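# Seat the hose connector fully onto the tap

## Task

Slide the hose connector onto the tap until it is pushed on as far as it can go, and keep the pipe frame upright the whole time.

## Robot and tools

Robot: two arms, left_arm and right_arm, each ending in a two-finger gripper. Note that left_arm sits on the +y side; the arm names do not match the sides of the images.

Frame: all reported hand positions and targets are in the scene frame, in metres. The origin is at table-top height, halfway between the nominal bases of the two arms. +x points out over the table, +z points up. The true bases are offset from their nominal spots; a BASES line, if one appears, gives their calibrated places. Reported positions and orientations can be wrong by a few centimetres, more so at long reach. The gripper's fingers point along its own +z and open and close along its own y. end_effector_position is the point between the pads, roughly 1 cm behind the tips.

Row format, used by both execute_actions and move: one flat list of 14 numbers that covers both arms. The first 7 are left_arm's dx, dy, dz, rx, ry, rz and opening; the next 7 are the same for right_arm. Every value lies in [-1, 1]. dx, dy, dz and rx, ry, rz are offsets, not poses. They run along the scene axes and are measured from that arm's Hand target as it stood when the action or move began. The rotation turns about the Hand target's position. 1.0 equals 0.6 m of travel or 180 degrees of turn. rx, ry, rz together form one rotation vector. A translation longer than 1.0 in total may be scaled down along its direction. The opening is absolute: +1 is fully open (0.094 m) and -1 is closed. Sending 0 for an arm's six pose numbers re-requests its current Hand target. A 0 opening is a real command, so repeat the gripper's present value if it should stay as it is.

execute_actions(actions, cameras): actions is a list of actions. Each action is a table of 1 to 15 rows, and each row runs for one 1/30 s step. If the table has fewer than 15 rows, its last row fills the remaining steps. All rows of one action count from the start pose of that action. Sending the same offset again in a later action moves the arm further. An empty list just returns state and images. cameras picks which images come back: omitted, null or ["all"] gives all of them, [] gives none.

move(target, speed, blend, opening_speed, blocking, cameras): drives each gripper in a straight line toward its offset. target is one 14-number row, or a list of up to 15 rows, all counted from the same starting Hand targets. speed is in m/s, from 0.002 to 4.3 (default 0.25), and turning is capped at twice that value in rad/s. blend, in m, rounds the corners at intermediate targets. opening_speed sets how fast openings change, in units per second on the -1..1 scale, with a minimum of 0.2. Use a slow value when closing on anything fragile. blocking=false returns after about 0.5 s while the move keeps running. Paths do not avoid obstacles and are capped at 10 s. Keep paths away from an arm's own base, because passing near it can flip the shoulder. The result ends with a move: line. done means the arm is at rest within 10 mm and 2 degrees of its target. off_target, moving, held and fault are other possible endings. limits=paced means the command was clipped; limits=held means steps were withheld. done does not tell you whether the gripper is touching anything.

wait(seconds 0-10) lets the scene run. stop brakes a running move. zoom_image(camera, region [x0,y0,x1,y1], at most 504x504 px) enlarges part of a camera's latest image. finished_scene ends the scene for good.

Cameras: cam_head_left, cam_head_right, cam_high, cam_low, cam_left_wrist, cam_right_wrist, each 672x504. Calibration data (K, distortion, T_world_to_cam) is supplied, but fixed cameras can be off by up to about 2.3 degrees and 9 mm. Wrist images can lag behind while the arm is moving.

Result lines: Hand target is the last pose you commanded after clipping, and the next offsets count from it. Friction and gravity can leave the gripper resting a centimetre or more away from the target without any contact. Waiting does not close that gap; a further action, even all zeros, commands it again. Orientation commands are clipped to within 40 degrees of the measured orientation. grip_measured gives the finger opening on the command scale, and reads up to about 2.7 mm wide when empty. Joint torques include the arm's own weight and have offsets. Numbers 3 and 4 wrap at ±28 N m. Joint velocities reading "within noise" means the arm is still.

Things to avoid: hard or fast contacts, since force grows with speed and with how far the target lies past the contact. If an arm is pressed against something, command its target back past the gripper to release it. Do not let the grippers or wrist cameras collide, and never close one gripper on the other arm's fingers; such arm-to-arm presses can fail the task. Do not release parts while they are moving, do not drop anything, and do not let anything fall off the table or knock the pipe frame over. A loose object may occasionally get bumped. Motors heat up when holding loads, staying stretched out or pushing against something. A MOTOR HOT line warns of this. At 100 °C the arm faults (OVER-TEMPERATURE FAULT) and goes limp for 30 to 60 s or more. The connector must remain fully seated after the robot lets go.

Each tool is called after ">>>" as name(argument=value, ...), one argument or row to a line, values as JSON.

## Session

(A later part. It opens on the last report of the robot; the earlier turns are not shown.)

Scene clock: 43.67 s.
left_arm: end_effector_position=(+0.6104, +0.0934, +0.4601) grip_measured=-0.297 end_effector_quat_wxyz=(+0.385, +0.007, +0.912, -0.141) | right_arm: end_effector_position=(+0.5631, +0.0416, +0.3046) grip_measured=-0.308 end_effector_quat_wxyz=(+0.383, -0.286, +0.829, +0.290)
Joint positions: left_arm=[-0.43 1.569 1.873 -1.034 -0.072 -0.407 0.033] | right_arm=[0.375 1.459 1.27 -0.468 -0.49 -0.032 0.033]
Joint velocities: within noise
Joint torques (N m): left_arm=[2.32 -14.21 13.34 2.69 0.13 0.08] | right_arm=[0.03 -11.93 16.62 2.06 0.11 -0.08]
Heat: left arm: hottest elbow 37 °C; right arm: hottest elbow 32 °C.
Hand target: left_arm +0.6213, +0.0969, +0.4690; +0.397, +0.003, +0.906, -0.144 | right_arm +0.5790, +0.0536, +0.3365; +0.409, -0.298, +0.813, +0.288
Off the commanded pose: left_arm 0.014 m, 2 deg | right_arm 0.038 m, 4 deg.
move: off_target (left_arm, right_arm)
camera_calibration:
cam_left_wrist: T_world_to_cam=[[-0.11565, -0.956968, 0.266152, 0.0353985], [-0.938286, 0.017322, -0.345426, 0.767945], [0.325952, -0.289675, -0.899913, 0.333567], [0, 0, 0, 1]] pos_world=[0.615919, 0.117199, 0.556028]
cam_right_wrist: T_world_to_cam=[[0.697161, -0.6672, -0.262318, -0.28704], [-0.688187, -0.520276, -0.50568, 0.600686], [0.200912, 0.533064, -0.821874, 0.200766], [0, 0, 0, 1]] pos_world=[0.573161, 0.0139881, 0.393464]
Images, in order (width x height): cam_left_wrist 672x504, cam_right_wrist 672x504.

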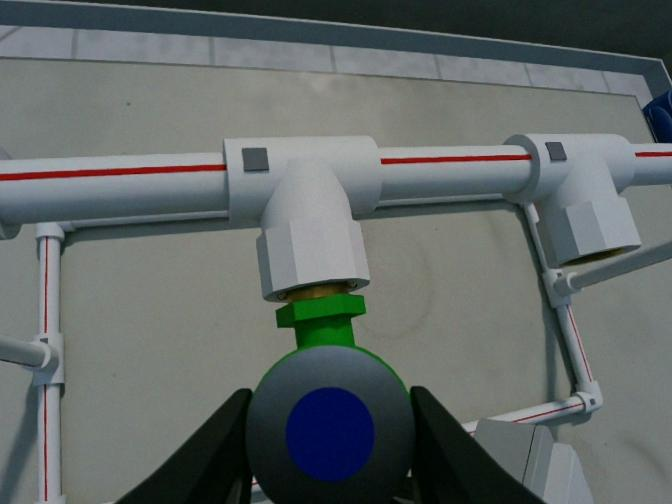

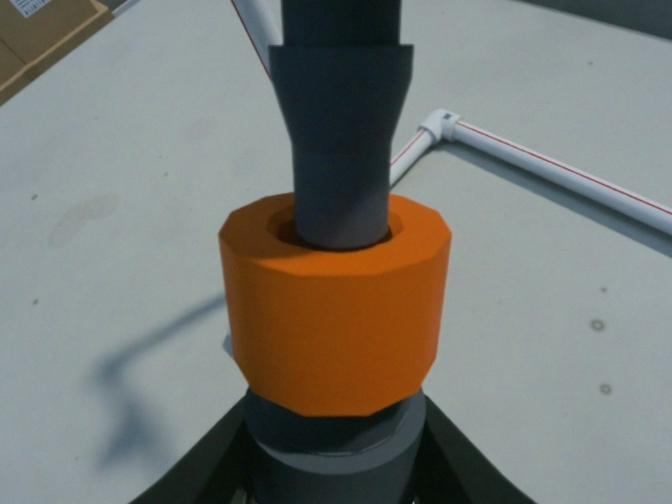

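>>> move(
  target=[0,0,0,0,0,0,-0.6,-0.0087,-0.0097,-0.0143,0,0,0,-0.7],
  speed=0.05,
  cameras=["cam_right_wrist"],
)

>>> zoom_image(
  camera="cam_right_wrist",
  region=[200, 0, 500, 300],
)

Scene clock: 44.70 s.
left_arm: end_effector_position=(+0.6104, +0.0934, +0.4601) grip_measured=-0.297 end_effector_quat_wxyz=(+0.385, +0.007, +0.912, -0.141) | right_arm: end_effector_position=(+0.5632, +0.0416, +0.3048) grip_measured=-0.308 end_effector_quat_wxyz=(+0.383, -0.286, +0.829, +0.290)
Joint positions: left_arm=[-0.43 1.569 1.873 -1.034 -0.072 -0.407 0.033] | right_arm=[0.375 1.459 1.271 -0.468 -0.49 -0.033 0.033]
Joint velocities: within noise
Joint torques (N m): left_arm=[2.43 -14.21 13.33 2.69 0.13 0.09] | right_arm=[-0.56 -12.75 13.78 2.92 -0.11 -0.11]
Heat: left arm: hottest elbow 37 °C; right arm: hottest elbow 33 °C.
Hand target: left_arm +0.6213, +0.0969, +0.4690; +0.397, +0.003, +0.906, -0.144 | right_arm +0.5739, +0.0478, +0.3281; +0.409, -0.298, +0.813, +0.288
Off the commanded pose: left_arm 0.015 m, 2 deg | right_arm 0.026 m, 4 deg.
move: off_target (left_arm, right_arm)
camera_calibration:
cam_right_wrist: T_world_to_cam=[[0.697684, -0.666964, -0.261525, -0.287512], [-0.687511, -0.520707, -0.506155, 0.600697], [0.20141, 0.532938, -0.821834, 0.20066], [0, 0, 0, 1]] pos_world=[0.573163, 0.0140877, 0.393764]
Images, in order (width x height): cam_right_wrist 672x504.

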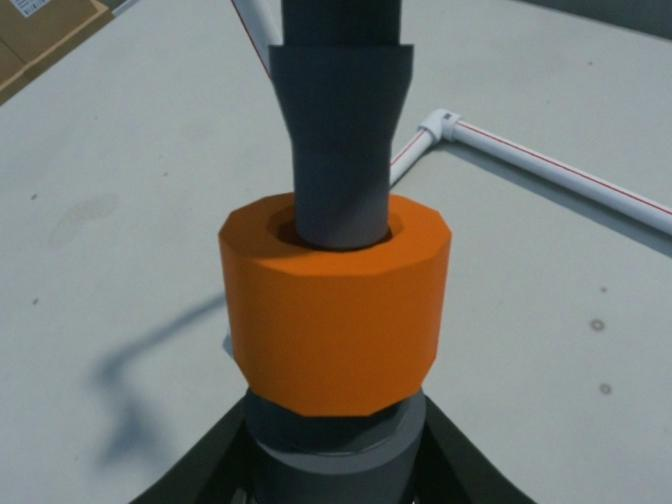

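Scaled by 1.680 from the camera's 672x504 image, which has a finer 960x720 frame.

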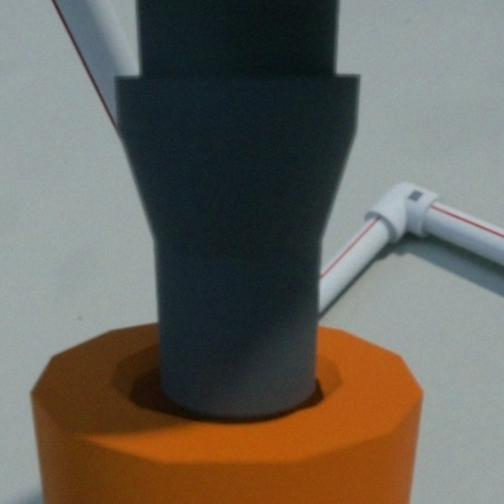

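>>> move(
  target=[0,0,0,0,0,0,-0.6,-0.0105,-0.005,-0.0155,0,0,0,-0.7],
  speed=0.05,
  cameras=["cam_right_wrist"],
)

>>> zoom_image(
  camera="cam_right_wrist",
  region=[200, 0, 500, 300],
)

Scene clock: 45.70 s.
left_arm: end_effector_position=(+0.6105, +0.0936, +0.4602) grip_measured=-0.297 end_effector_quat_wxyz=(+0.385, +0.007, +0.912, -0.141) | right_arm: end_effector_position=(+0.5636, +0.0418, +0.3046) grip_measured=-0.308 end_effector_quat_wxyz=(+0.386, -0.287, +0.828, +0.289)
Joint positions: left_arm=[-0.43 1.569 1.873 -1.033 -0.072 -0.407 0.033] | right_arm=[0.375 1.459 1.267 -0.46 -0.49 -0.035 0.033]
Joint velocities: within noise
Joint torques (N m): left_arm=[2.37 -14.27 13.34 2.63 0.13 0.08] | right_arm=[-0.5 -13.74 10.86 3.67 -0.14 -0.1]
Heat: left arm: hottest elbow 37 °C; right arm: hottest elbow 33 °C.
Hand target: left_arm +0.6213, +0.0969, +0.4690; +0.397, +0.003, +0.906, -0.144 | right_arm +0.5675, +0.0448, +0.3187; +0.409, -0.298, +0.813, +0.288
Off the commanded pose: left_arm 0.014 m, 2 deg | right_arm 0.015 m, 3 deg.
move: off_target (left_arm, right_arm)
camera_calibration:
cam_right_wrist: T_world_to_cam=[[0.699986, -0.665927, -0.257994, -0.290157], [-0.683818, -0.520808, -0.511031, 0.600391], [0.205944, 0.534135, -0.819931, 0.197095], [0, 0, 0, 1]] pos_world=[0.573073, 0.0141897, 0.393564]
Images, in order (width x height): cam_right_wrist 672x504.

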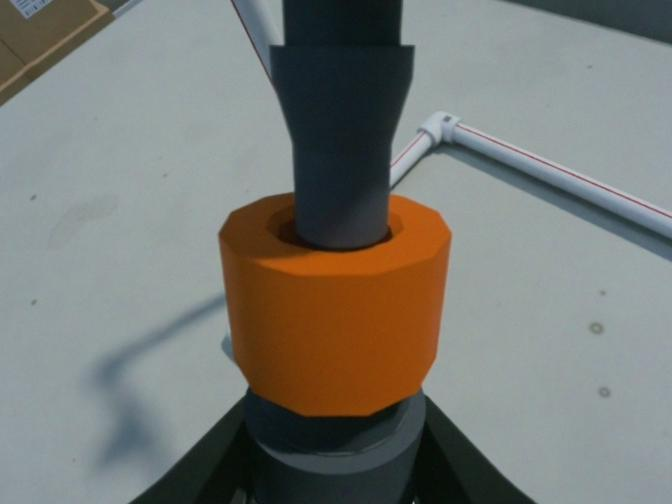

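Scaled by 1.680 from the camera's 672x504 image, which has a finer 960x720 frame.

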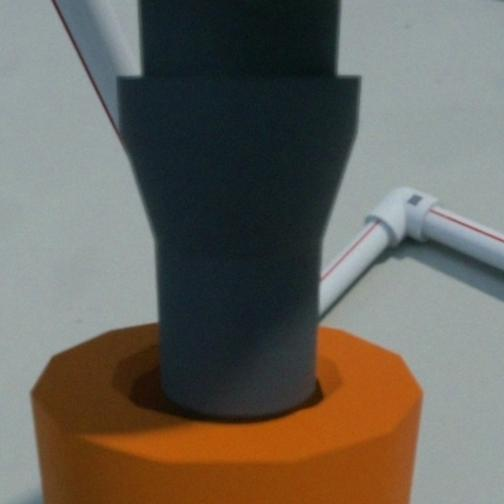

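>>> move(
  target=[0,0,0,0,0,0,-0.6,-0.0105,-0.006,-0.0155,0,0,0,-0.7],
  speed=0.05,
  cameras=["cam_right_wrist"],
)

>>> zoom_image(
  camera="cam_right_wrist",
  region=[200, 0, 500, 300],
)

Scene clock: 46.83 s.
left_arm: end_effector_position=(+0.6105, +0.0936, +0.4602) grip_measured=-0.297 end_effector_quat_wxyz=(+0.385, +0.007, +0.912, -0.141) | right_arm: end_effector_position=(+0.5625, +0.0414, +0.2964) grip_measured=-0.308 end_effector_quat_wxyz=(+0.391, -0.288, +0.825, +0.289)
Joint positions: left_arm=[-0.43 1.569 1.873 -1.033 -0.072 -0.407 0.033] | right_arm=[0.375 1.458 1.238 -0.421 -0.49 -0.036 0.033]
Joint velocities: within noise
Joint torques (N m): left_arm=[2.37 -14.21 13.31 2.65 0.13 0.08] | right_arm=[-0.67 -14.56 9.99 2.97 -0.19 -0.1]
Heat: left arm: hottest elbow 37 °C; right arm: hottest elbow 33 °C.
Hand target: left_arm +0.6213, +0.0969, +0.4690; +0.397, +0.003, +0.906, -0.144 | right_arm +0.5613, +0.0412, +0.3095; +0.409, -0.298, +0.813, +0.288
Off the commanded pose: left_arm 0.014 m, 2 deg | right_arm 0.013 m, 3 deg.
move: off_target (left_arm, right_arm)
camera_calibration:
cam_right_wrist: T_world_to_cam=[[0.703507, -0.66445, -0.252158, -0.295625], [-0.677354, -0.519499, -0.520876, 0.594449], [0.2151, 0.537241, -0.815539, 0.18426], [0, 0, 0, 1]] pos_world=[0.570992, 0.0133954, 0.385362]
Images, in order (width x height): cam_right_wrist 672x504.

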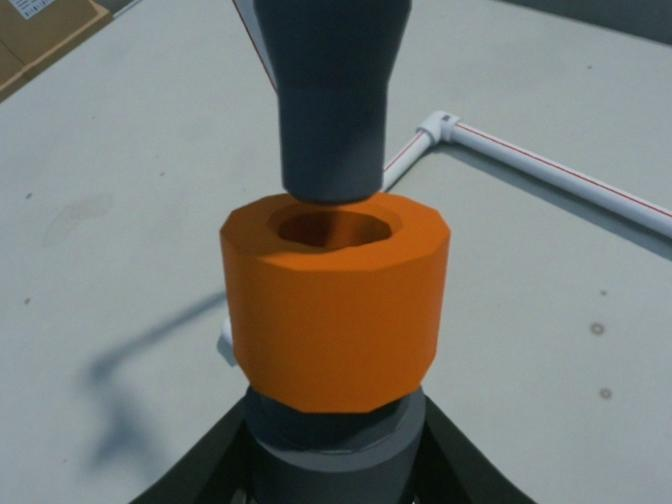

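Scaled by 1.680 from the camera's 672x504 image, which has a finer 960x720 frame.

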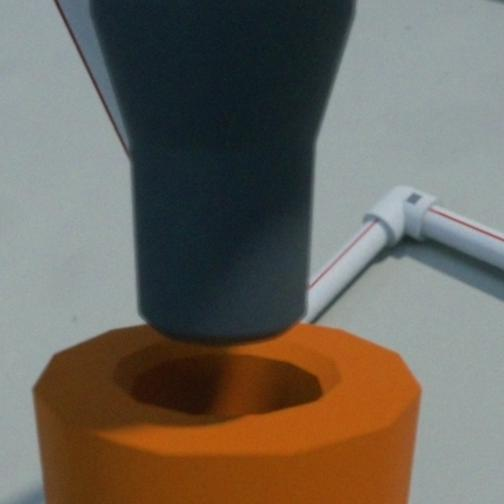

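>>> move(
  target=[0,0,0,0,0,0,-0.6,0.0248,0.016,0.0267,0,0,0,-0.7],
  speed=0.05,
  cameras=["cam_right_wrist"],
)

>>> zoom_image(
  camera="cam_right_wrist",
  region=[200, 0, 500, 300],
)

Scene clock: 50.77 s.
left_arm: end_effector_position=(+0.6105, +0.0936, +0.4602) grip_measured=-0.297 end_effector_quat_wxyz=(+0.385, +0.007, +0.912, -0.141) | right_arm: end_effector_position=(+0.5639, +0.0419, +0.3014) grip_measured=-0.308 end_effector_quat_wxyz=(+0.392, -0.289, +0.824, +0.289)
Joint positions: left_arm=[-0.43 1.569 1.873 -1.033 -0.072 -0.407 0.033] | right_arm=[0.375 1.458 1.251 -0.432 -0.49 -0.036 0.033]
Joint velocities: within noise
Joint torques (N m): left_arm=[2.37 -14.15 13.31 2.67 0.13 0.07] | right_arm=[-0.26 -12.1 15.5 1.68 0 -0.05]
Heat: left arm: hottest elbow 37 °C; right arm: hottest elbow 33 °C.
Hand target: left_arm +0.6213, +0.0969, +0.4690; +0.397, +0.003, +0.906, -0.144 | right_arm +0.5761, +0.0508, +0.3255; +0.409, -0.298, +0.813, +0.288
Off the commanded pose: left_arm 0.014 m, 2 deg | right_arm 0.028 m, 3 deg.
move: off_target (left_arm, right_arm)
camera_calibration:
cam_right_wrist: T_world_to_cam=[[0.703929, -0.664296, -0.251386, -0.295326], [-0.676462, -0.519133, -0.522398, 0.598191], [0.216524, 0.537784, -0.814804, 0.186804], [0, 0, 0, 1]] pos_world=[0.572095, 0.0138964, 0.390461]
Images, in order (width x height): cam_right_wrist 672x504.

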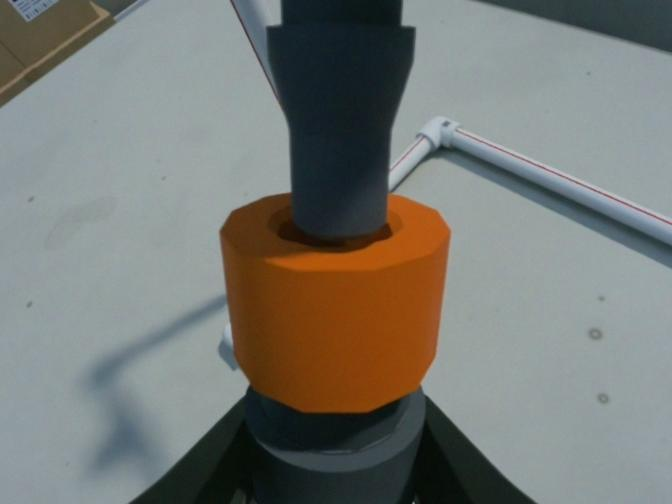

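Scaled by 1.680 from the camera's 672x504 image, which has a finer 960x720 frame.

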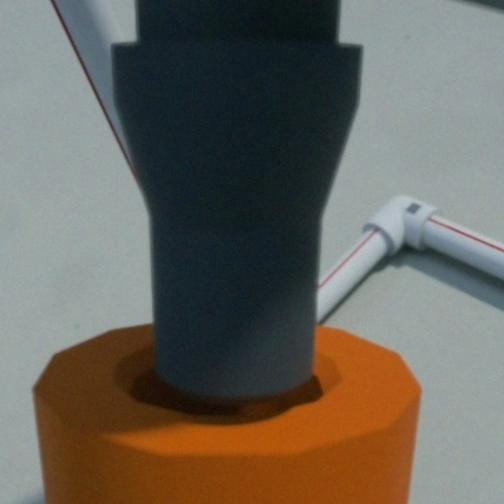

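>>> move(
  target=[0,0,0,0,0,0,-0.6,0.0075,0.0022,0.0098,0,0,0,-0.7],
  speed=0.04,
  cameras=["cam_right_wrist"],
)

>>> zoom_image(
  camera="cam_right_wrist",
  region=[200, 0, 500, 300],
)

Scene clock: 51.90 s.
left_arm: end_effector_position=(+0.6105, +0.0936, +0.4602) grip_measured=-0.297 end_effector_quat_wxyz=(+0.385, +0.007, +0.912, -0.141) | right_arm: end_effector_position=(+0.5668, +0.0431, +0.3014) grip_measured=-0.308 end_effector_quat_wxyz=(+0.386, -0.288, +0.827, +0.289)
Joint positions: left_arm=[-0.43 1.569 1.873 -1.033 -0.072 -0.407 0.033] | right_arm=[0.375 1.47 1.27 -0.451 -0.49 -0.036 0.033]
Joint velocities: within noise
Joint torques (N m): left_arm=[2.32 -14.21 13.35 2.63 0.13 0.07] | right_arm=[-0.21 -12.51 16.05 1.89 -0.02 -0.06]
Heat: left arm: hottest elbow 37 °C; right arm: hottest elbow 33 °C.
Hand target: left_arm +0.6213, +0.0969, +0.4690; +0.397, +0.003, +0.906, -0.144 | right_arm +0.5806, +0.0521, +0.3312; +0.409, -0.298, +0.813, +0.288
Off the commanded pose: left_arm 0.014 m, 2 deg | right_arm 0.034 m, 3 deg.
move: off_target (left_arm, right_arm)
camera_calibration:
cam_right_wrist: T_world_to_cam=[[0.700981, -0.665466, -0.256477, -0.293436], [-0.682488, -0.521567, -0.512034, 0.601243], [0.206971, 0.533969, -0.819781, 0.192572], [0, 0, 0, 1]] pos_world=[0.576177, 0.0154893, 0.390464]
Images, in order (width x height): cam_right_wrist 672x504.

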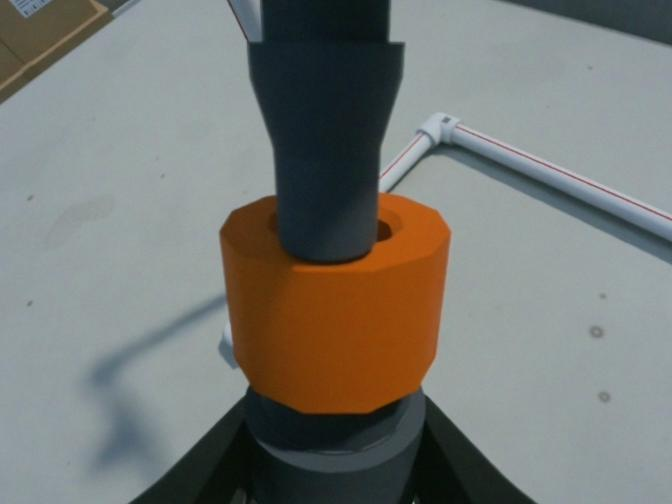

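Scaled by 1.680 from the camera's 672x504 image, which has a finer 960x720 frame.

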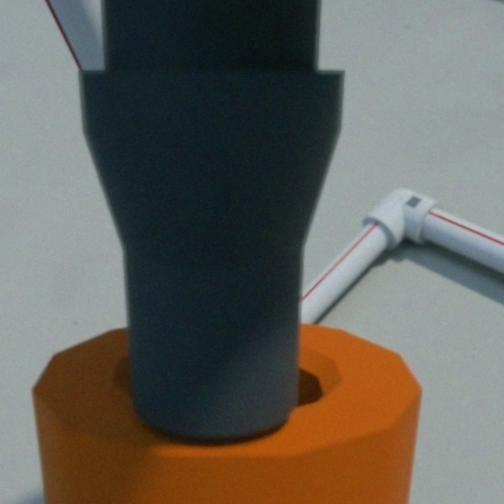

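>>> move(
  target=[0,0,0,0,0,0,-0.6,-0.0425,-0.0268,-0.0415,0,0,0,-0.7],
  speed=0.08,
  cameras=["cam_right_wrist"],
)

>>> move(
  target=[0,0,0,0,0,0,-0.6,0.0338,0.0205,0.0358,0,0,0,-0.7],
  speed=0.05,
  cameras=["cam_right_wrist"],
)

>>> zoom_image(
  camera="cam_right_wrist",
  region=[200, 0, 500, 300],
)

Scene clock: 53.57 s.
left_arm: end_effector_position=(+0.6105, +0.0936, +0.4602) grip_measured=-0.297 end_effector_quat_wxyz=(+0.385, +0.007, +0.912, -0.141) | right_arm: end_effector_position=(+0.5551, +0.0386, +0.2941) grip_measured=-0.308 end_effector_quat_wxyz=(+0.391, -0.290, +0.824, +0.289)
Joint positions: left_arm=[-0.43 1.569 1.873 -1.033 -0.072 -0.407 0.033] | right_arm=[0.375 1.439 1.213 -0.414 -0.492 -0.04 0.033]
Joint velocities: within noise
Joint torques (N m): left_arm=[2.37 -14.15 13.35 2.66 0.13 0.07] | right_arm=[-1.26 -14.15 9.99 3.07 -0.29 -0.09]
Heat: left arm: hottest elbow 37 °C; right arm: hottest elbow 34 °C.
Hand target: left_arm +0.6213, +0.0969, +0.4690; +0.397, +0.003, +0.906, -0.144 | right_arm +0.5552, +0.0360, +0.3065; +0.409, -0.298, +0.813, +0.288
Off the commanded pose: left_arm 0.014 m, 2 deg | right_arm 0.012 m, 3 deg.
move: off_target (left_arm, right_arm)
camera_calibration:
cam_right_wrist: T_world_to_cam=[[0.706118, -0.662291, -0.250534, -0.294681], [-0.674778, -0.522118, -0.521601, 0.585663], [0.214644, 0.537367, -0.815577, 0.185768], [0, 0, 0, 1]] pos_world=[0.563398, 0.010795, 0.383163]
Images, in order (width x height): cam_right_wrist 672x504.

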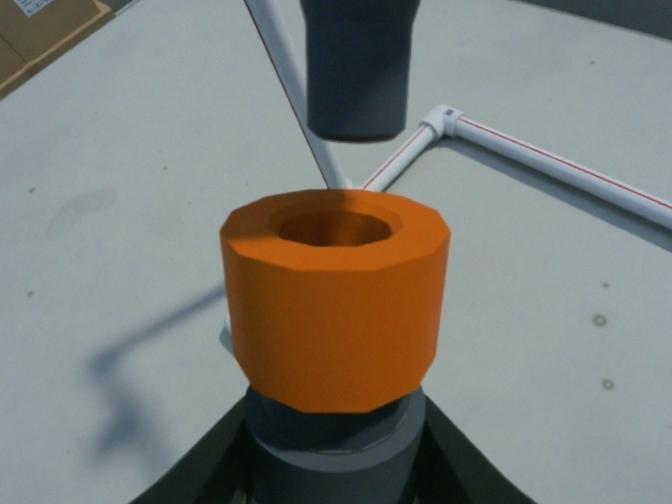

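Scene clock: 54.87 s.
left_arm: end_effector_position=(+0.6105, +0.0936, +0.4602) grip_measured=-0.297 end_effector_quat_wxyz=(+0.385, +0.007, +0.912, -0.141) | right_arm: end_effector_position=(+0.5623, +0.0416, +0.3021) grip_measured=-0.308 end_effector_quat_wxyz=(+0.390, -0.290, +0.825, +0.289)
Joint positions: left_arm=[-0.43 1.569 1.873 -1.033 -0.072 -0.407 0.033] | right_arm=[0.375 1.455 1.252 -0.439 -0.492 -0.04 0.033]
Joint velocities: within noise
Joint torques (N m): left_arm=[2.32 -14.21 13.35 2.66 0.13 0.07] | right_arm=[-0.56 -12.16 15.6 1.72 -0.05 -0.05]
Heat: left arm: hottest elbow 38 °C; right arm: hottest elbow 34 °C.
Hand target: left_arm +0.6213, +0.0969, +0.4690; +0.397, +0.003, +0.906, -0.144 | right_arm +0.5754, +0.0483, +0.3279; +0.409, -0.298, +0.813, +0.288
Off the commanded pose: left_arm 0.014 m, 2 deg | right_arm 0.030 m, 3 deg.
move: off_target (left_arm, right_arm)
camera_calibration:
cam_right_wrist: T_world_to_cam=[[0.705668, -0.662466, -0.251338, -0.29534], [-0.675726, -0.522518, -0.519971, 0.596302], [0.213135, 0.536762, -0.81637, 0.190274], [0, 0, 0, 1]] pos_world=[0.570796, 0.0137938, 0.391163]
Images, in order (width x height): cam_right_wrist 672x504.

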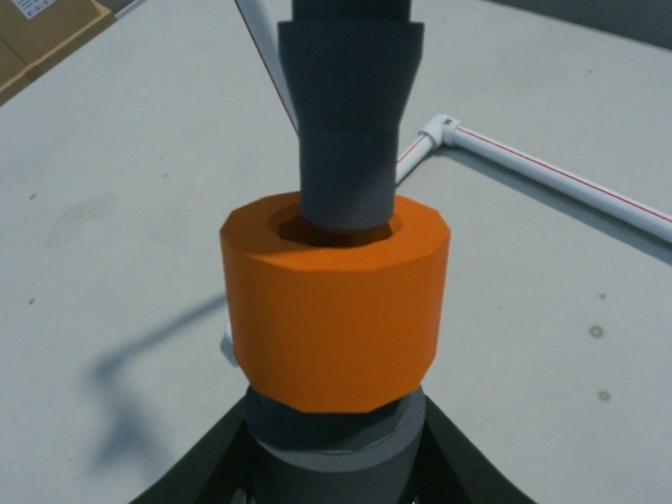

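Scaled by 1.680 from the camera's 672x504 image, which has a finer 960x720 frame.

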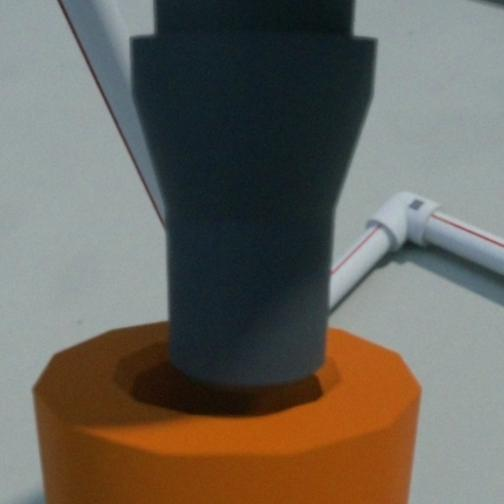

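>>> move(
  target=[0,0,0,0,0,0,-0.6,0.0063,-0.01,0.0,0,0,0,-0.7],
  speed=0.04,
  cameras=["cam_right_wrist"],
)

>>> zoom_image(
  camera="cam_right_wrist",
  region=[200, 0, 500, 300],
)

Scene clock: 56.17 s.
left_arm: end_effector_position=(+0.6105, +0.0936, +0.4602) grip_measured=-0.297 end_effector_quat_wxyz=(+0.385, +0.007, +0.912, -0.141) | right_arm: end_effector_position=(+0.5632, +0.0407, +0.3027) grip_measured=-0.308 end_effector_quat_wxyz=(+0.389, -0.290, +0.825, +0.291)
Joint positions: left_arm=[-0.43 1.569 1.873 -1.033 -0.072 -0.407 0.033] | right_arm=[0.372 1.457 1.256 -0.445 -0.498 -0.042 0.033]
Joint velocities: within noise
Joint torques (N m): left_arm=[2.37 -14.27 13.33 2.67 0.13 0.07] | right_arm=[-1.61 -12.1 15.53 1.76 -0.28 -0.11]
Heat: left arm: hottest elbow 38 °C; right arm: hottest elbow 34 °C.
Hand target: left_arm +0.6213, +0.0969, +0.4690; +0.397, +0.003, +0.906, -0.144 | right_arm +0.5791, +0.0423, +0.3279; +0.409, -0.298, +0.813, +0.288
Off the commanded pose: left_arm 0.014 m, 2 deg | right_arm 0.030 m, 3 deg.
move: off_target (left_arm, right_arm)
camera_calibration:
cam_right_wrist: T_world_to_cam=[[0.706578, -0.660406, -0.254185, -0.296224], [-0.675902, -0.523488, -0.518765, 0.596558], [0.209533, 0.538352, -0.816255, 0.192935], [0, 0, 0, 1]] pos_world=[0.572094, 0.0127963, 0.391661]
Images, in order (width x height): cam_right_wrist 672x504.

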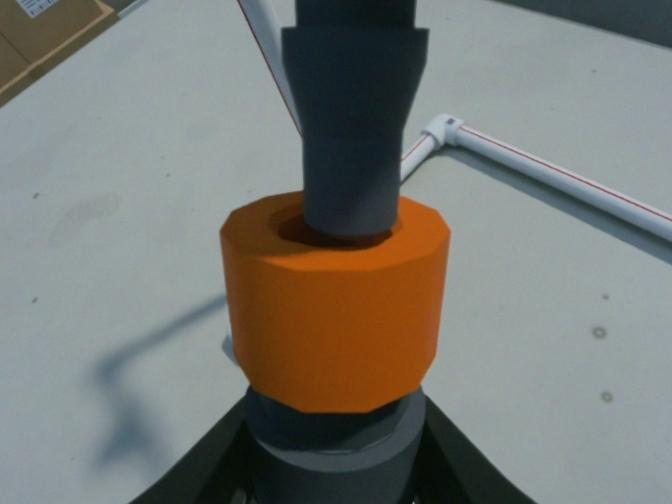

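Scaled by 1.680 from the camera's 672x504 image, which has a finer 960x720 frame.

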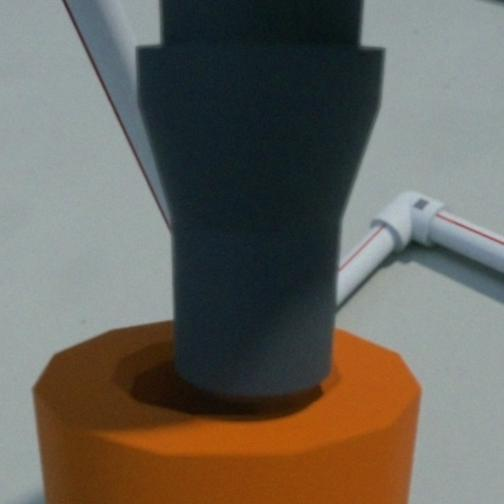

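>>> move(
  target=[0,0,0,0,0,0,-0.6,0.0032,-0.005,0.0,0,0,0,-0.7],
  speed=0.04,
  cameras=["cam_right_wrist"],
)

>>> zoom_image(
  camera="cam_right_wrist",
  region=[200, 0, 500, 300],
)

Scene clock: 57.23 s.
left_arm: end_effector_position=(+0.6105, +0.0936, +0.4602) grip_measured=-0.297 end_effector_quat_wxyz=(+0.385, +0.007, +0.912, -0.141) | right_arm: end_effector_position=(+0.5645, +0.0378, +0.3011) grip_measured=-0.308 end_effector_quat_wxyz=(+0.387, -0.290, +0.825, +0.291)
Joint positions: left_arm=[-0.43 1.569 1.873 -1.033 -0.072 -0.407 0.033] | right_arm=[0.365 1.46 1.256 -0.448 -0.504 -0.045 0.033]
Joint velocities: within noise
Joint torques (N m): left_arm=[2.32 -14.27 13.34 2.65 0.13 0.08] | right_arm=[-1.49 -12.34 15.71 1.72 -0.28 -0.13]
Heat: left arm: hottest elbow 38 °C; right arm: hottest elbow 34 °C.
Hand target: left_arm +0.6213, +0.0969, +0.4690; +0.397, +0.003, +0.906, -0.144 | right_arm +0.5810, +0.0394, +0.3279; +0.409, -0.298, +0.813, +0.288
Off the commanded pose: left_arm 0.014 m, 2 deg | right_arm 0.031 m, 3 deg.
move: off_target (left_arm, right_arm)
camera_calibration:
cam_right_wrist: T_world_to_cam=[[0.705484, -0.66075, -0.256323, -0.298207], [-0.677878, -0.523558, -0.516108, 0.595385], [0.206818, 0.537862, -0.81727, 0.194814], [0, 0, 0, 1]] pos_world=[0.573688, 0.00989545, 0.390061]
Images, in order (width x height): cam_right_wrist 672x504.

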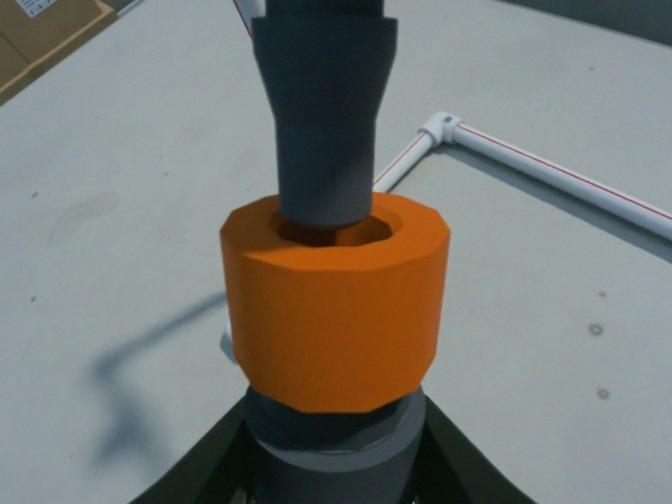

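Scaled by 1.680 from the camera's 672x504 image, which has a finer 960x720 frame.

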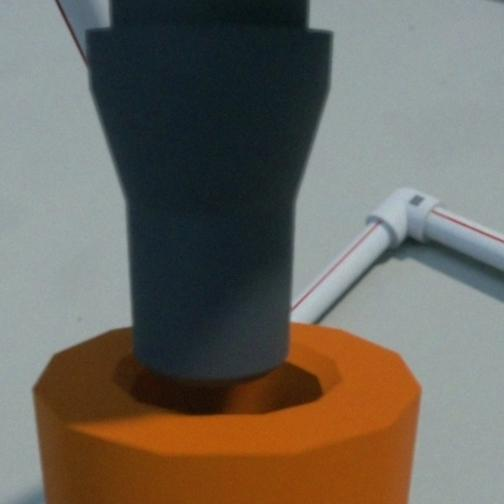

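>>> move(
  target=[0,0,0,0,0,0,-0.6,0.0025,0.0016,0.0115,0,0,0,-0.7],
  speed=0.04,
  cameras=["cam_right_wrist"],
)

>>> zoom_image(
  camera="cam_right_wrist",
  region=[200, 0, 500, 300],
)

Scene clock: 58.30 s.
left_arm: end_effector_position=(+0.6105, +0.0936, +0.4602) grip_measured=-0.297 end_effector_quat_wxyz=(+0.385, +0.007, +0.912, -0.141) | right_arm: end_effector_position=(+0.5654, +0.0378, +0.3061) grip_measured=-0.308 end_effector_quat_wxyz=(+0.385, -0.290, +0.827, +0.291)
Joint positions: left_arm=[-0.43 1.569 1.873 -1.033 -0.072 -0.407 0.033] | right_arm=[0.364 1.461 1.273 -0.468 -0.504 -0.046 0.033]
Joint velocities: within noise
Joint torques (N m): left_arm=[2.26 -14.1 13.37 2.69 0.14 0.07] | right_arm=[-1.44 -12.28 16.01 1.76 -0.25 -0.11]
Heat: left arm: hottest elbow 38 °C; right arm: hottest elbow 34 °C.
Hand target: left_arm +0.6213, +0.0969, +0.4690; +0.397, +0.003, +0.906, -0.144 | right_arm +0.5826, +0.0402, +0.3349; +0.409, -0.298, +0.813, +0.288
Off the commanded pose: left_arm 0.014 m, 2 deg | right_arm 0.034 m, 3 deg.
move: off_target (left_arm, right_arm)
camera_calibration:
cam_right_wrist: T_world_to_cam=[[0.704439, -0.66129, -0.2578, -0.296382], [-0.679993, -0.524705, -0.512147, 0.598594], [0.203409, 0.536079, -0.819295, 0.201273], [0, 0, 0, 1]] pos_world=[0.574882, 0.0101921, 0.395063]
Images, in order (width x height): cam_right_wrist 672x504.

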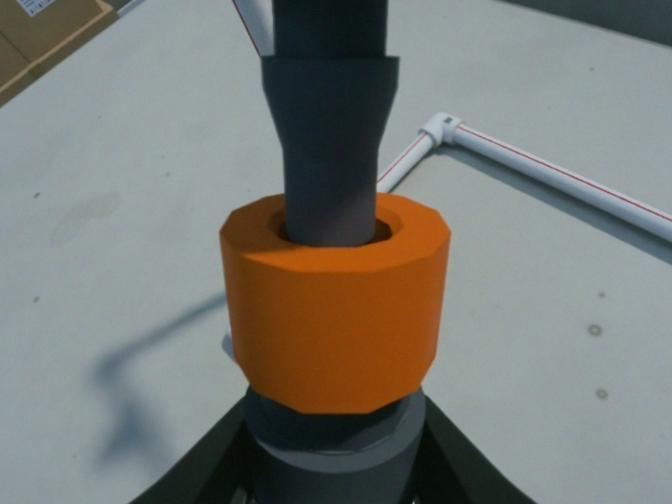

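Scaled by 1.680 from the camera's 672x504 image, which has a finer 960x720 frame.

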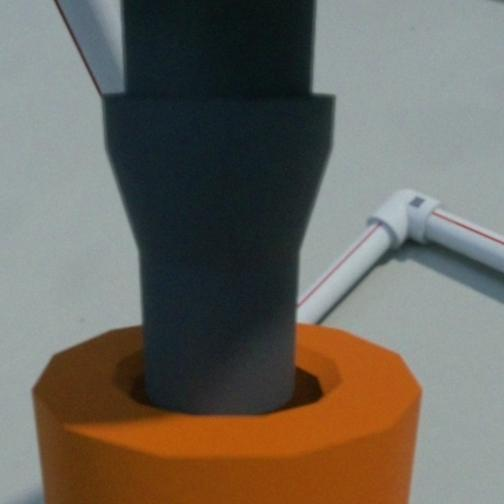

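>>> move(
  target=[0,0,0,0,0,0,-0.6,0.0085,0.0032,0.0165,0,0,0,-0.7],
  speed=0.04,
  cameras=["cam_right_wrist","cam_low"],
)

>>> zoom_image(
  camera="cam_right_wrist",
  region=[200, 0, 500, 300],
)

>>> zoom_image(
  camera="cam_low",
  region=[260, 70, 360, 180],
)

Scene clock: 59.43 s.
left_arm: end_effector_position=(+0.6112, +0.0944, +0.4605) grip_measured=-0.297 end_effector_quat_wxyz=(+0.386, +0.007, +0.912, -0.140) | right_arm: end_effector_position=(+0.5658, +0.0384, +0.3068) grip_measured=-0.308 end_effector_quat_wxyz=(+0.376, -0.291, +0.831, +0.291)
Joint positions: left_arm=[-0.428 1.569 1.873 -1.032 -0.072 -0.405 0.033] | right_arm=[0.364 1.469 1.294 -0.504 -0.506 -0.051 0.033]
Joint velocities: within noise
Joint torques (N m): left_arm=[2.32 -14.1 13.33 2.62 0.13 0.05] | right_arm=[-1.44 -12.4 17.22 2.26 -0.16 -0.07]
Heat: left arm: hottest elbow 38 °C; right arm: hottest elbow 34 °C.
Hand target: left_arm +0.6212, +0.0969, +0.4692; +0.397, +0.003, +0.906, -0.144 | right_arm +0.5877, +0.0422, +0.3448; +0.409, -0.298, +0.813, +0.288
Off the commanded pose: left_arm 0.014 m, 2 deg | right_arm 0.044 m, 4 deg.
move: off_target (left_arm, right_arm)
camera_calibration:
cam_right_wrist: T_world_to_cam=[[0.702574, -0.660427, -0.265002, -0.292943], [-0.68697, -0.532312, -0.494688, 0.598486], [0.185642, 0.529604, -0.827682, 0.214377], [0, 0, 0, 1]] pos_world=[0.577158, 0.0115792, 0.39587]
Images, in order (width x height): cam_low 672x504, cam_right_wrist 672x504.

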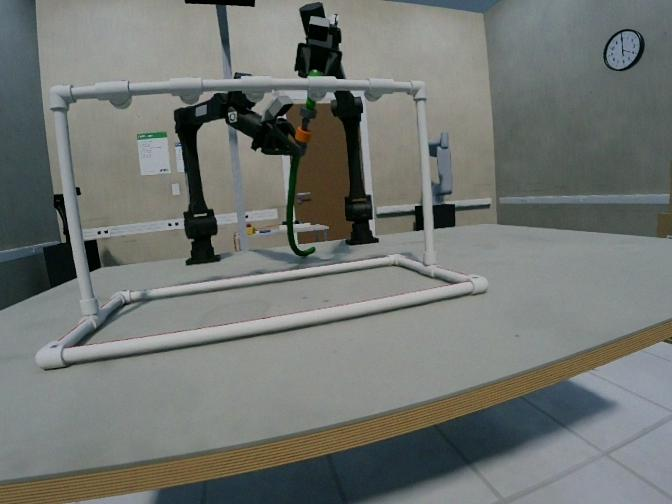

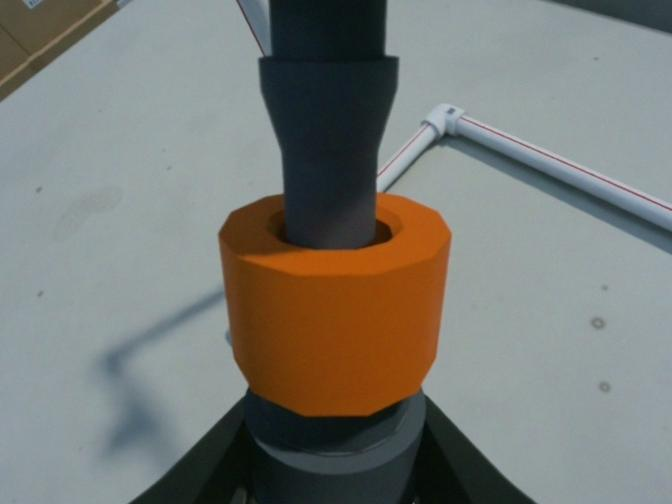

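Scaled by 1.680 from the camera's 672x504 image, which has a finer 960x720 frame.

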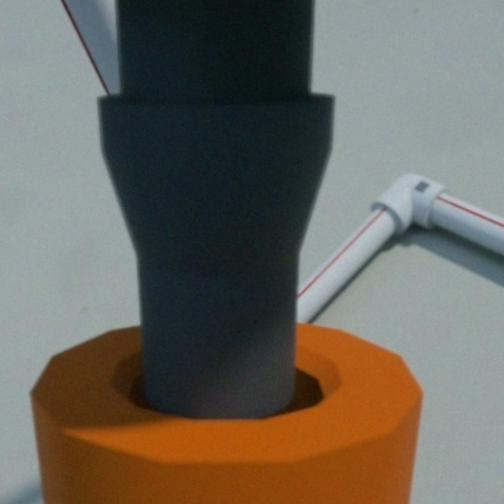

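Scaled by 4.582 from the camera's 672x504 image, which has a finer 960x720 frame.

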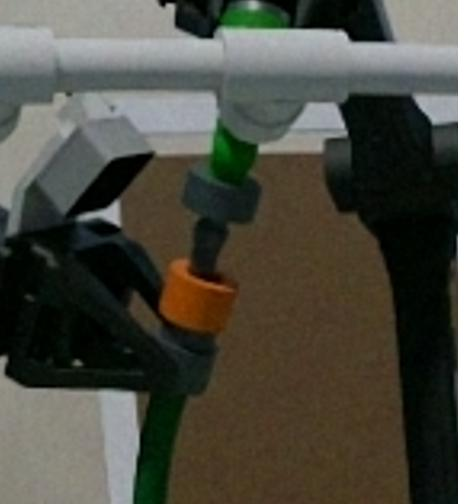

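>>> execute_actions(
  actions=[],
  cameras=["cam_head_left","cam_head_right","cam_left_wrist"],
)

>>> zoom_image(
  camera="cam_head_left",
  region=[230, 100, 310, 180],
)

>>> zoom_image(
  camera="cam_head_right",
  region=[220, 110, 300, 190],
)

Scene clock: 59.90 s.
left_arm: end_effector_position=(+0.6112, +0.0944, +0.4605) grip_measured=-0.297 end_effector_quat_wxyz=(+0.386, +0.007, +0.912, -0.140) | right_arm: end_effector_position=(+0.5658, +0.0384, +0.3068) grip_measured=-0.308 end_effector_quat_wxyz=(+0.376, -0.291, +0.831, +0.291)
Joint positions: left_arm=[-0.428 1.569 1.873 -1.032 -0.072 -0.405 0.033] | right_arm=[0.364 1.469 1.294 -0.504 -0.506 -0.051 0.033]
Joint velocities: within noise
Joint torques (N m): left_arm=[2.2 -14.27 13.37 2.59 0.13 0.07] | right_arm=[-1.44 -12.45 17.18 2.19 -0.16 -0.08]
Heat: left arm: hottest elbow 38 °C; right arm: hottest elbow 35 °C.
Hand target: left_arm +0.6212, +0.0969, +0.4692; +0.397, +0.003, +0.906, -0.144 | right_arm +0.5877, +0.0422, +0.3448; +0.409, -0.298, +0.813, +0.288
Tool commands: left_gripper/opening=-0.6 right_gripper/opening=-0.7
Off the commanded pose: left_arm 0.014 m, 2 deg | right_arm 0.044 m, 4 deg.
camera_calibration:
cam_left_wrist: T_world_to_cam=[[-0.115341, -0.957126, 0.26572, 0.0362898], [-0.937581, 0.0165466, -0.347374, 0.769364], [0.328084, -0.2892, -0.899291, 0.332276], [0, 0, 0, 1]] pos_world=[0.616512, 0.118098, 0.556427]
Images, in order (width x height): cam_head_left 672x504, cam_head_right 672x504, cam_left_wrist 672x504.

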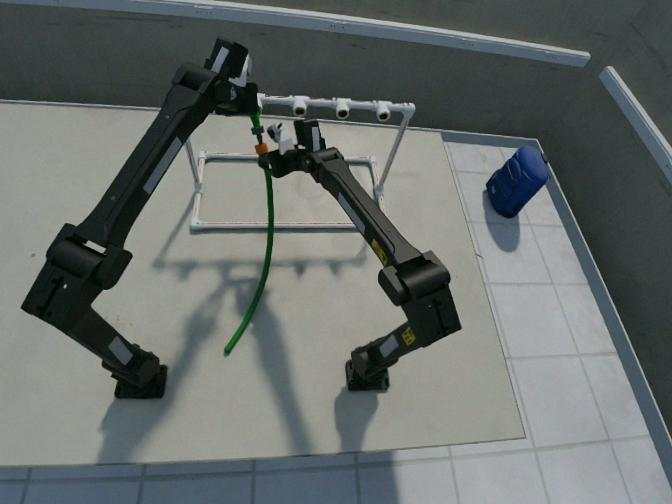

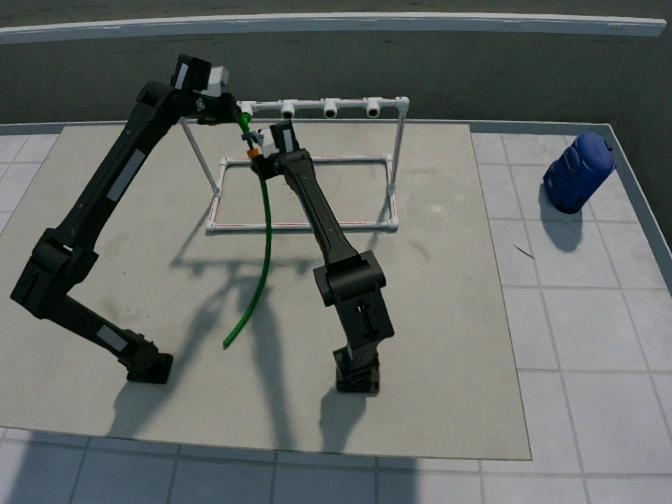

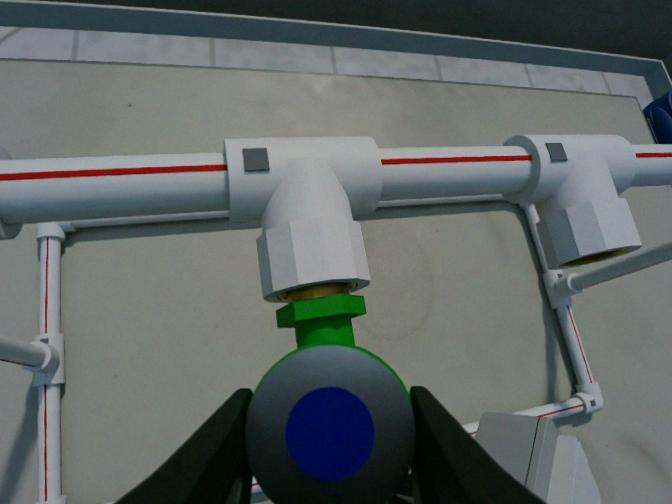

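Scaled by 6.300 from the camera's 672x504 image, which has a finer 960x720 frame.

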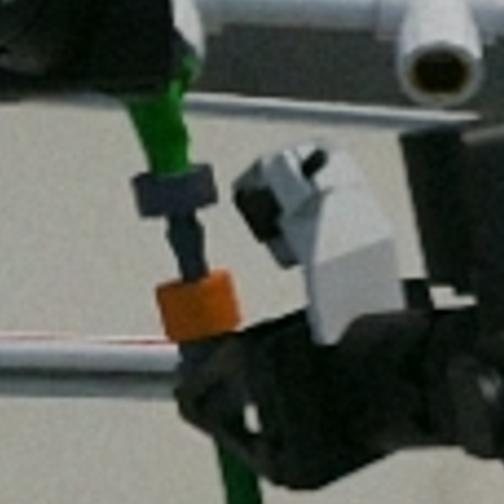

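Scaled by 6.300 from the camera's 672x504 image, which has a finer 960x720 frame.

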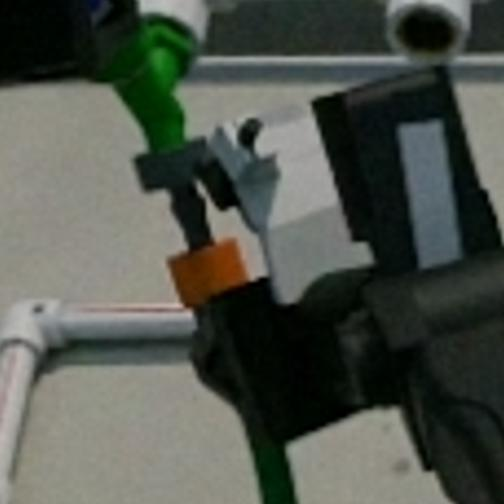

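>>> move(
  target=[0,0,0,0,0,0,-0.6,0.0133,0.006,0.02,0,0,0,-0.7],
  speed=0.04,
  cameras=["cam_right_wrist","cam_left_wrist"],
)

>>> zoom_image(
  camera="cam_right_wrist",
  region=[200, 0, 500, 300],
)

Scene clock: 61.20 s.
left_arm: end_effector_position=(+0.6150, +0.0974, +0.4604) grip_measured=-0.297 end_effector_quat_wxyz=(+0.389, +0.005, +0.911, -0.139) | right_arm: end_effector_position=(+0.5701, +0.0404, +0.3078) grip_measured=-0.308 end_effector_quat_wxyz=(+0.365, -0.291, +0.836, +0.290)
Joint positions: left_arm=[-0.421 1.572 1.873 -1.023 -0.072 -0.402 0.033] | right_arm=[0.364 1.488 1.329 -0.545 -0.508 -0.054 0.033]
Joint velocities: within noise
Joint torques (N m): left_arm=[1.67 -14.45 13.39 2.18 0.13 0.02] | right_arm=[-1.49 -12.86 18.28 2.48 -0.08 -0.04]
Heat: left arm: hottest elbow 38 °C; right arm: hottest elbow 35 °C.
Hand target: left_arm +0.6212, +0.0971, +0.4691; +0.397, +0.003, +0.906, -0.144 | right_arm +0.5956, +0.0457, +0.3567; +0.409, -0.298, +0.813, +0.288
Off the commanded pose: left_arm 0.011 m, 1 deg | right_arm 0.056 m, 6 deg.
move: off_target (left_arm, right_arm)
camera_calibration:
cam_left_wrist: T_world_to_cam=[[-0.112536, -0.95764, 0.265069, 0.038333], [-0.935534, 0.0122234, -0.353024, 0.774652], [0.33483, -0.287709, -0.89728, 0.326553], [0, 0, 0, 1]] pos_world=[0.619688, 0.121193, 0.55632]
cam_right_wrist: T_world_to_cam=[[0.698889, -0.660896, -0.273441, -0.289698], [-0.695657, -0.539298, -0.474572, 0.601967], [0.166177, 0.521894, -0.836667, 0.22747], [0, 0, 0, 1]] pos_world=[0.583429, 0.0144645, 0.396778]
Images, in order (width x height): cam_left_wrist 672x504, cam_right_wrist 672x504.

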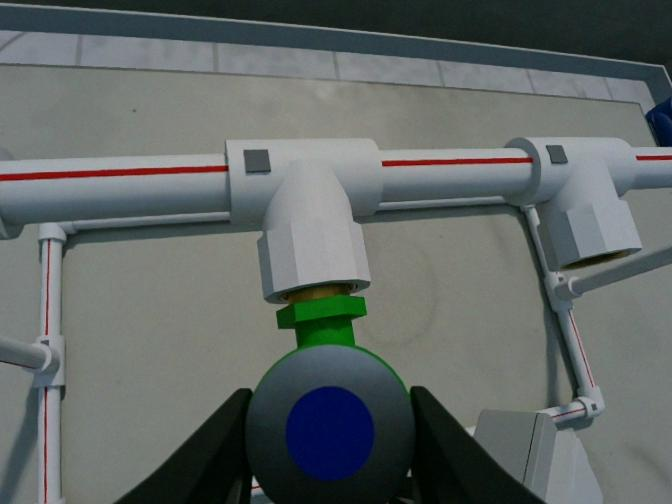

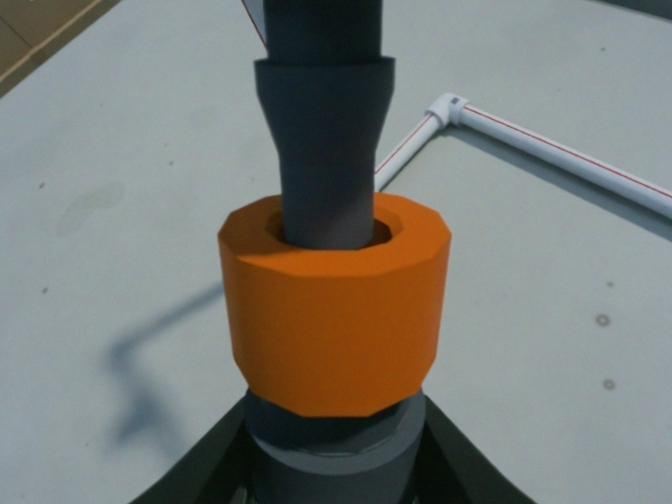

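Scaled by 1.680 from the camera's 672x504 image, which has a finer 960x720 frame.

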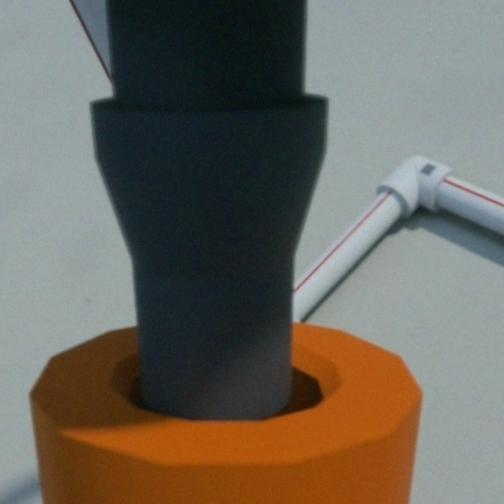

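>>> move(
  target=[0,0,0,0,0,0,-0.6,-0.0233,-0.011,-0.036,0.0092,-0.0157,-0.0012,-0.7],
  speed=0.05,
  cameras=["cam_right_wrist","cam_left_wrist"],
)

>>> zoom_image(
  camera="cam_right_wrist",
  region=[200, 0, 500, 300],
)

Scene clock: 63.10 s.
left_arm: end_effector_position=(+0.6159, +0.0981, +0.4602) grip_measured=-0.297 end_effector_quat_wxyz=(+0.389, +0.005, +0.911, -0.139) | right_arm: end_effector_position=(+0.5806, +0.0442, +0.3198) grip_measured=-0.308 end_effector_quat_wxyz=(+0.415, -0.298, +0.809, +0.292)
Joint positions: left_arm=[-0.42 1.572 1.873 -1.022 -0.072 -0.402 0.033] | right_arm=[0.364 1.481 1.298 -0.407 -0.509 -0.055 0.033]
Joint velocities: within noise
Joint torques (N m): left_arm=[1.55 -14.56 13.44 2.13 0.14 0.02] | right_arm=[-1.49 -15.03 10.21 3.11 -0.16 0.06]
Heat: left arm: hottest elbow 38 °C; right arm: hottest elbow 35 °C.
Hand target: left_arm +0.6213, +0.0969, +0.4690; +0.397, +0.003, +0.906, -0.144 | right_arm +0.5817, +0.0393, +0.3350; +0.433, -0.297, +0.799, +0.291
Off the commanded pose: left_arm 0.011 m, 1 deg | right_arm 0.016 m, 2 deg.
move: off_target (left_arm, right_arm)
camera_calibration:
cam_left_wrist: T_world_to_cam=[[-0.111513, -0.957773, 0.265021, 0.0385421], [-0.935254, 0.0109918, -0.353805, 0.775634], [0.335952, -0.287316, -0.896987, 0.325434], [0, 0, 0, 1]] pos_world=[0.620383, 0.121891, 0.556119]
cam_right_wrist: T_world_to_cam=[[0.725744, -0.650018, -0.225329, -0.322689], [-0.639842, -0.517402, -0.56824, 0.613658], [0.25278, 0.556572, -0.79141, 0.167498], [0, 0, 0, 1]] pos_world=[0.584493, 0.0145297, 0.408554]
Images, in order (width x height): cam_left_wrist 672x504, cam_right_wrist 672x504.

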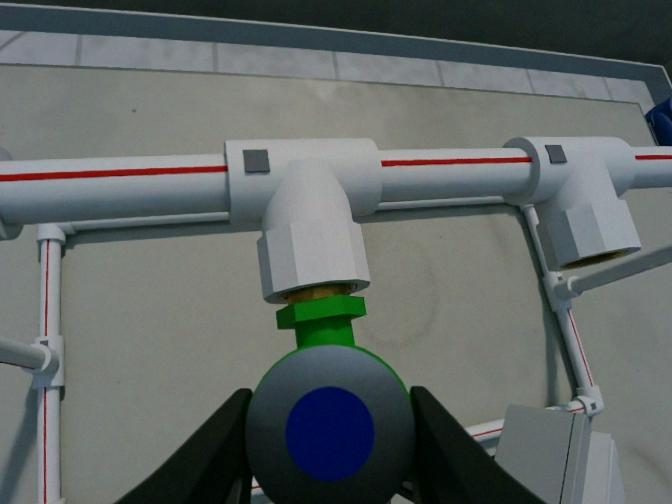

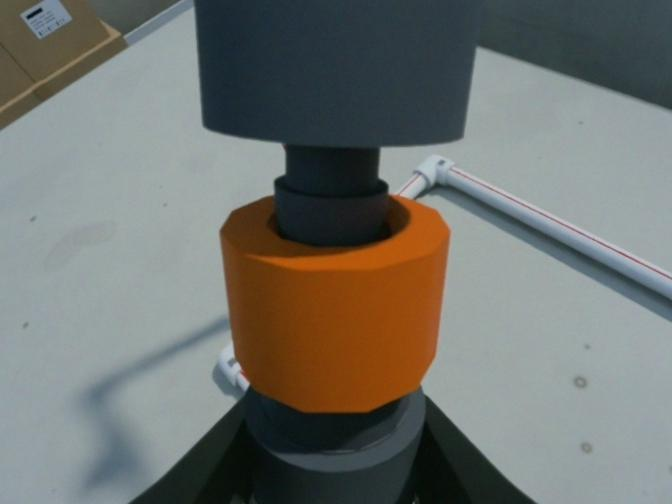

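Scaled by 1.680 from the camera's 672x504 image, which has a finer 960x720 frame.

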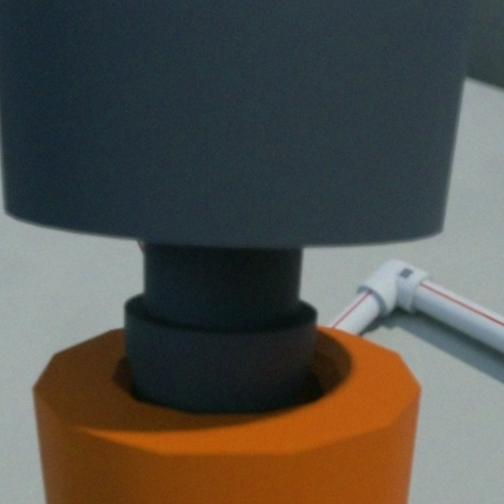

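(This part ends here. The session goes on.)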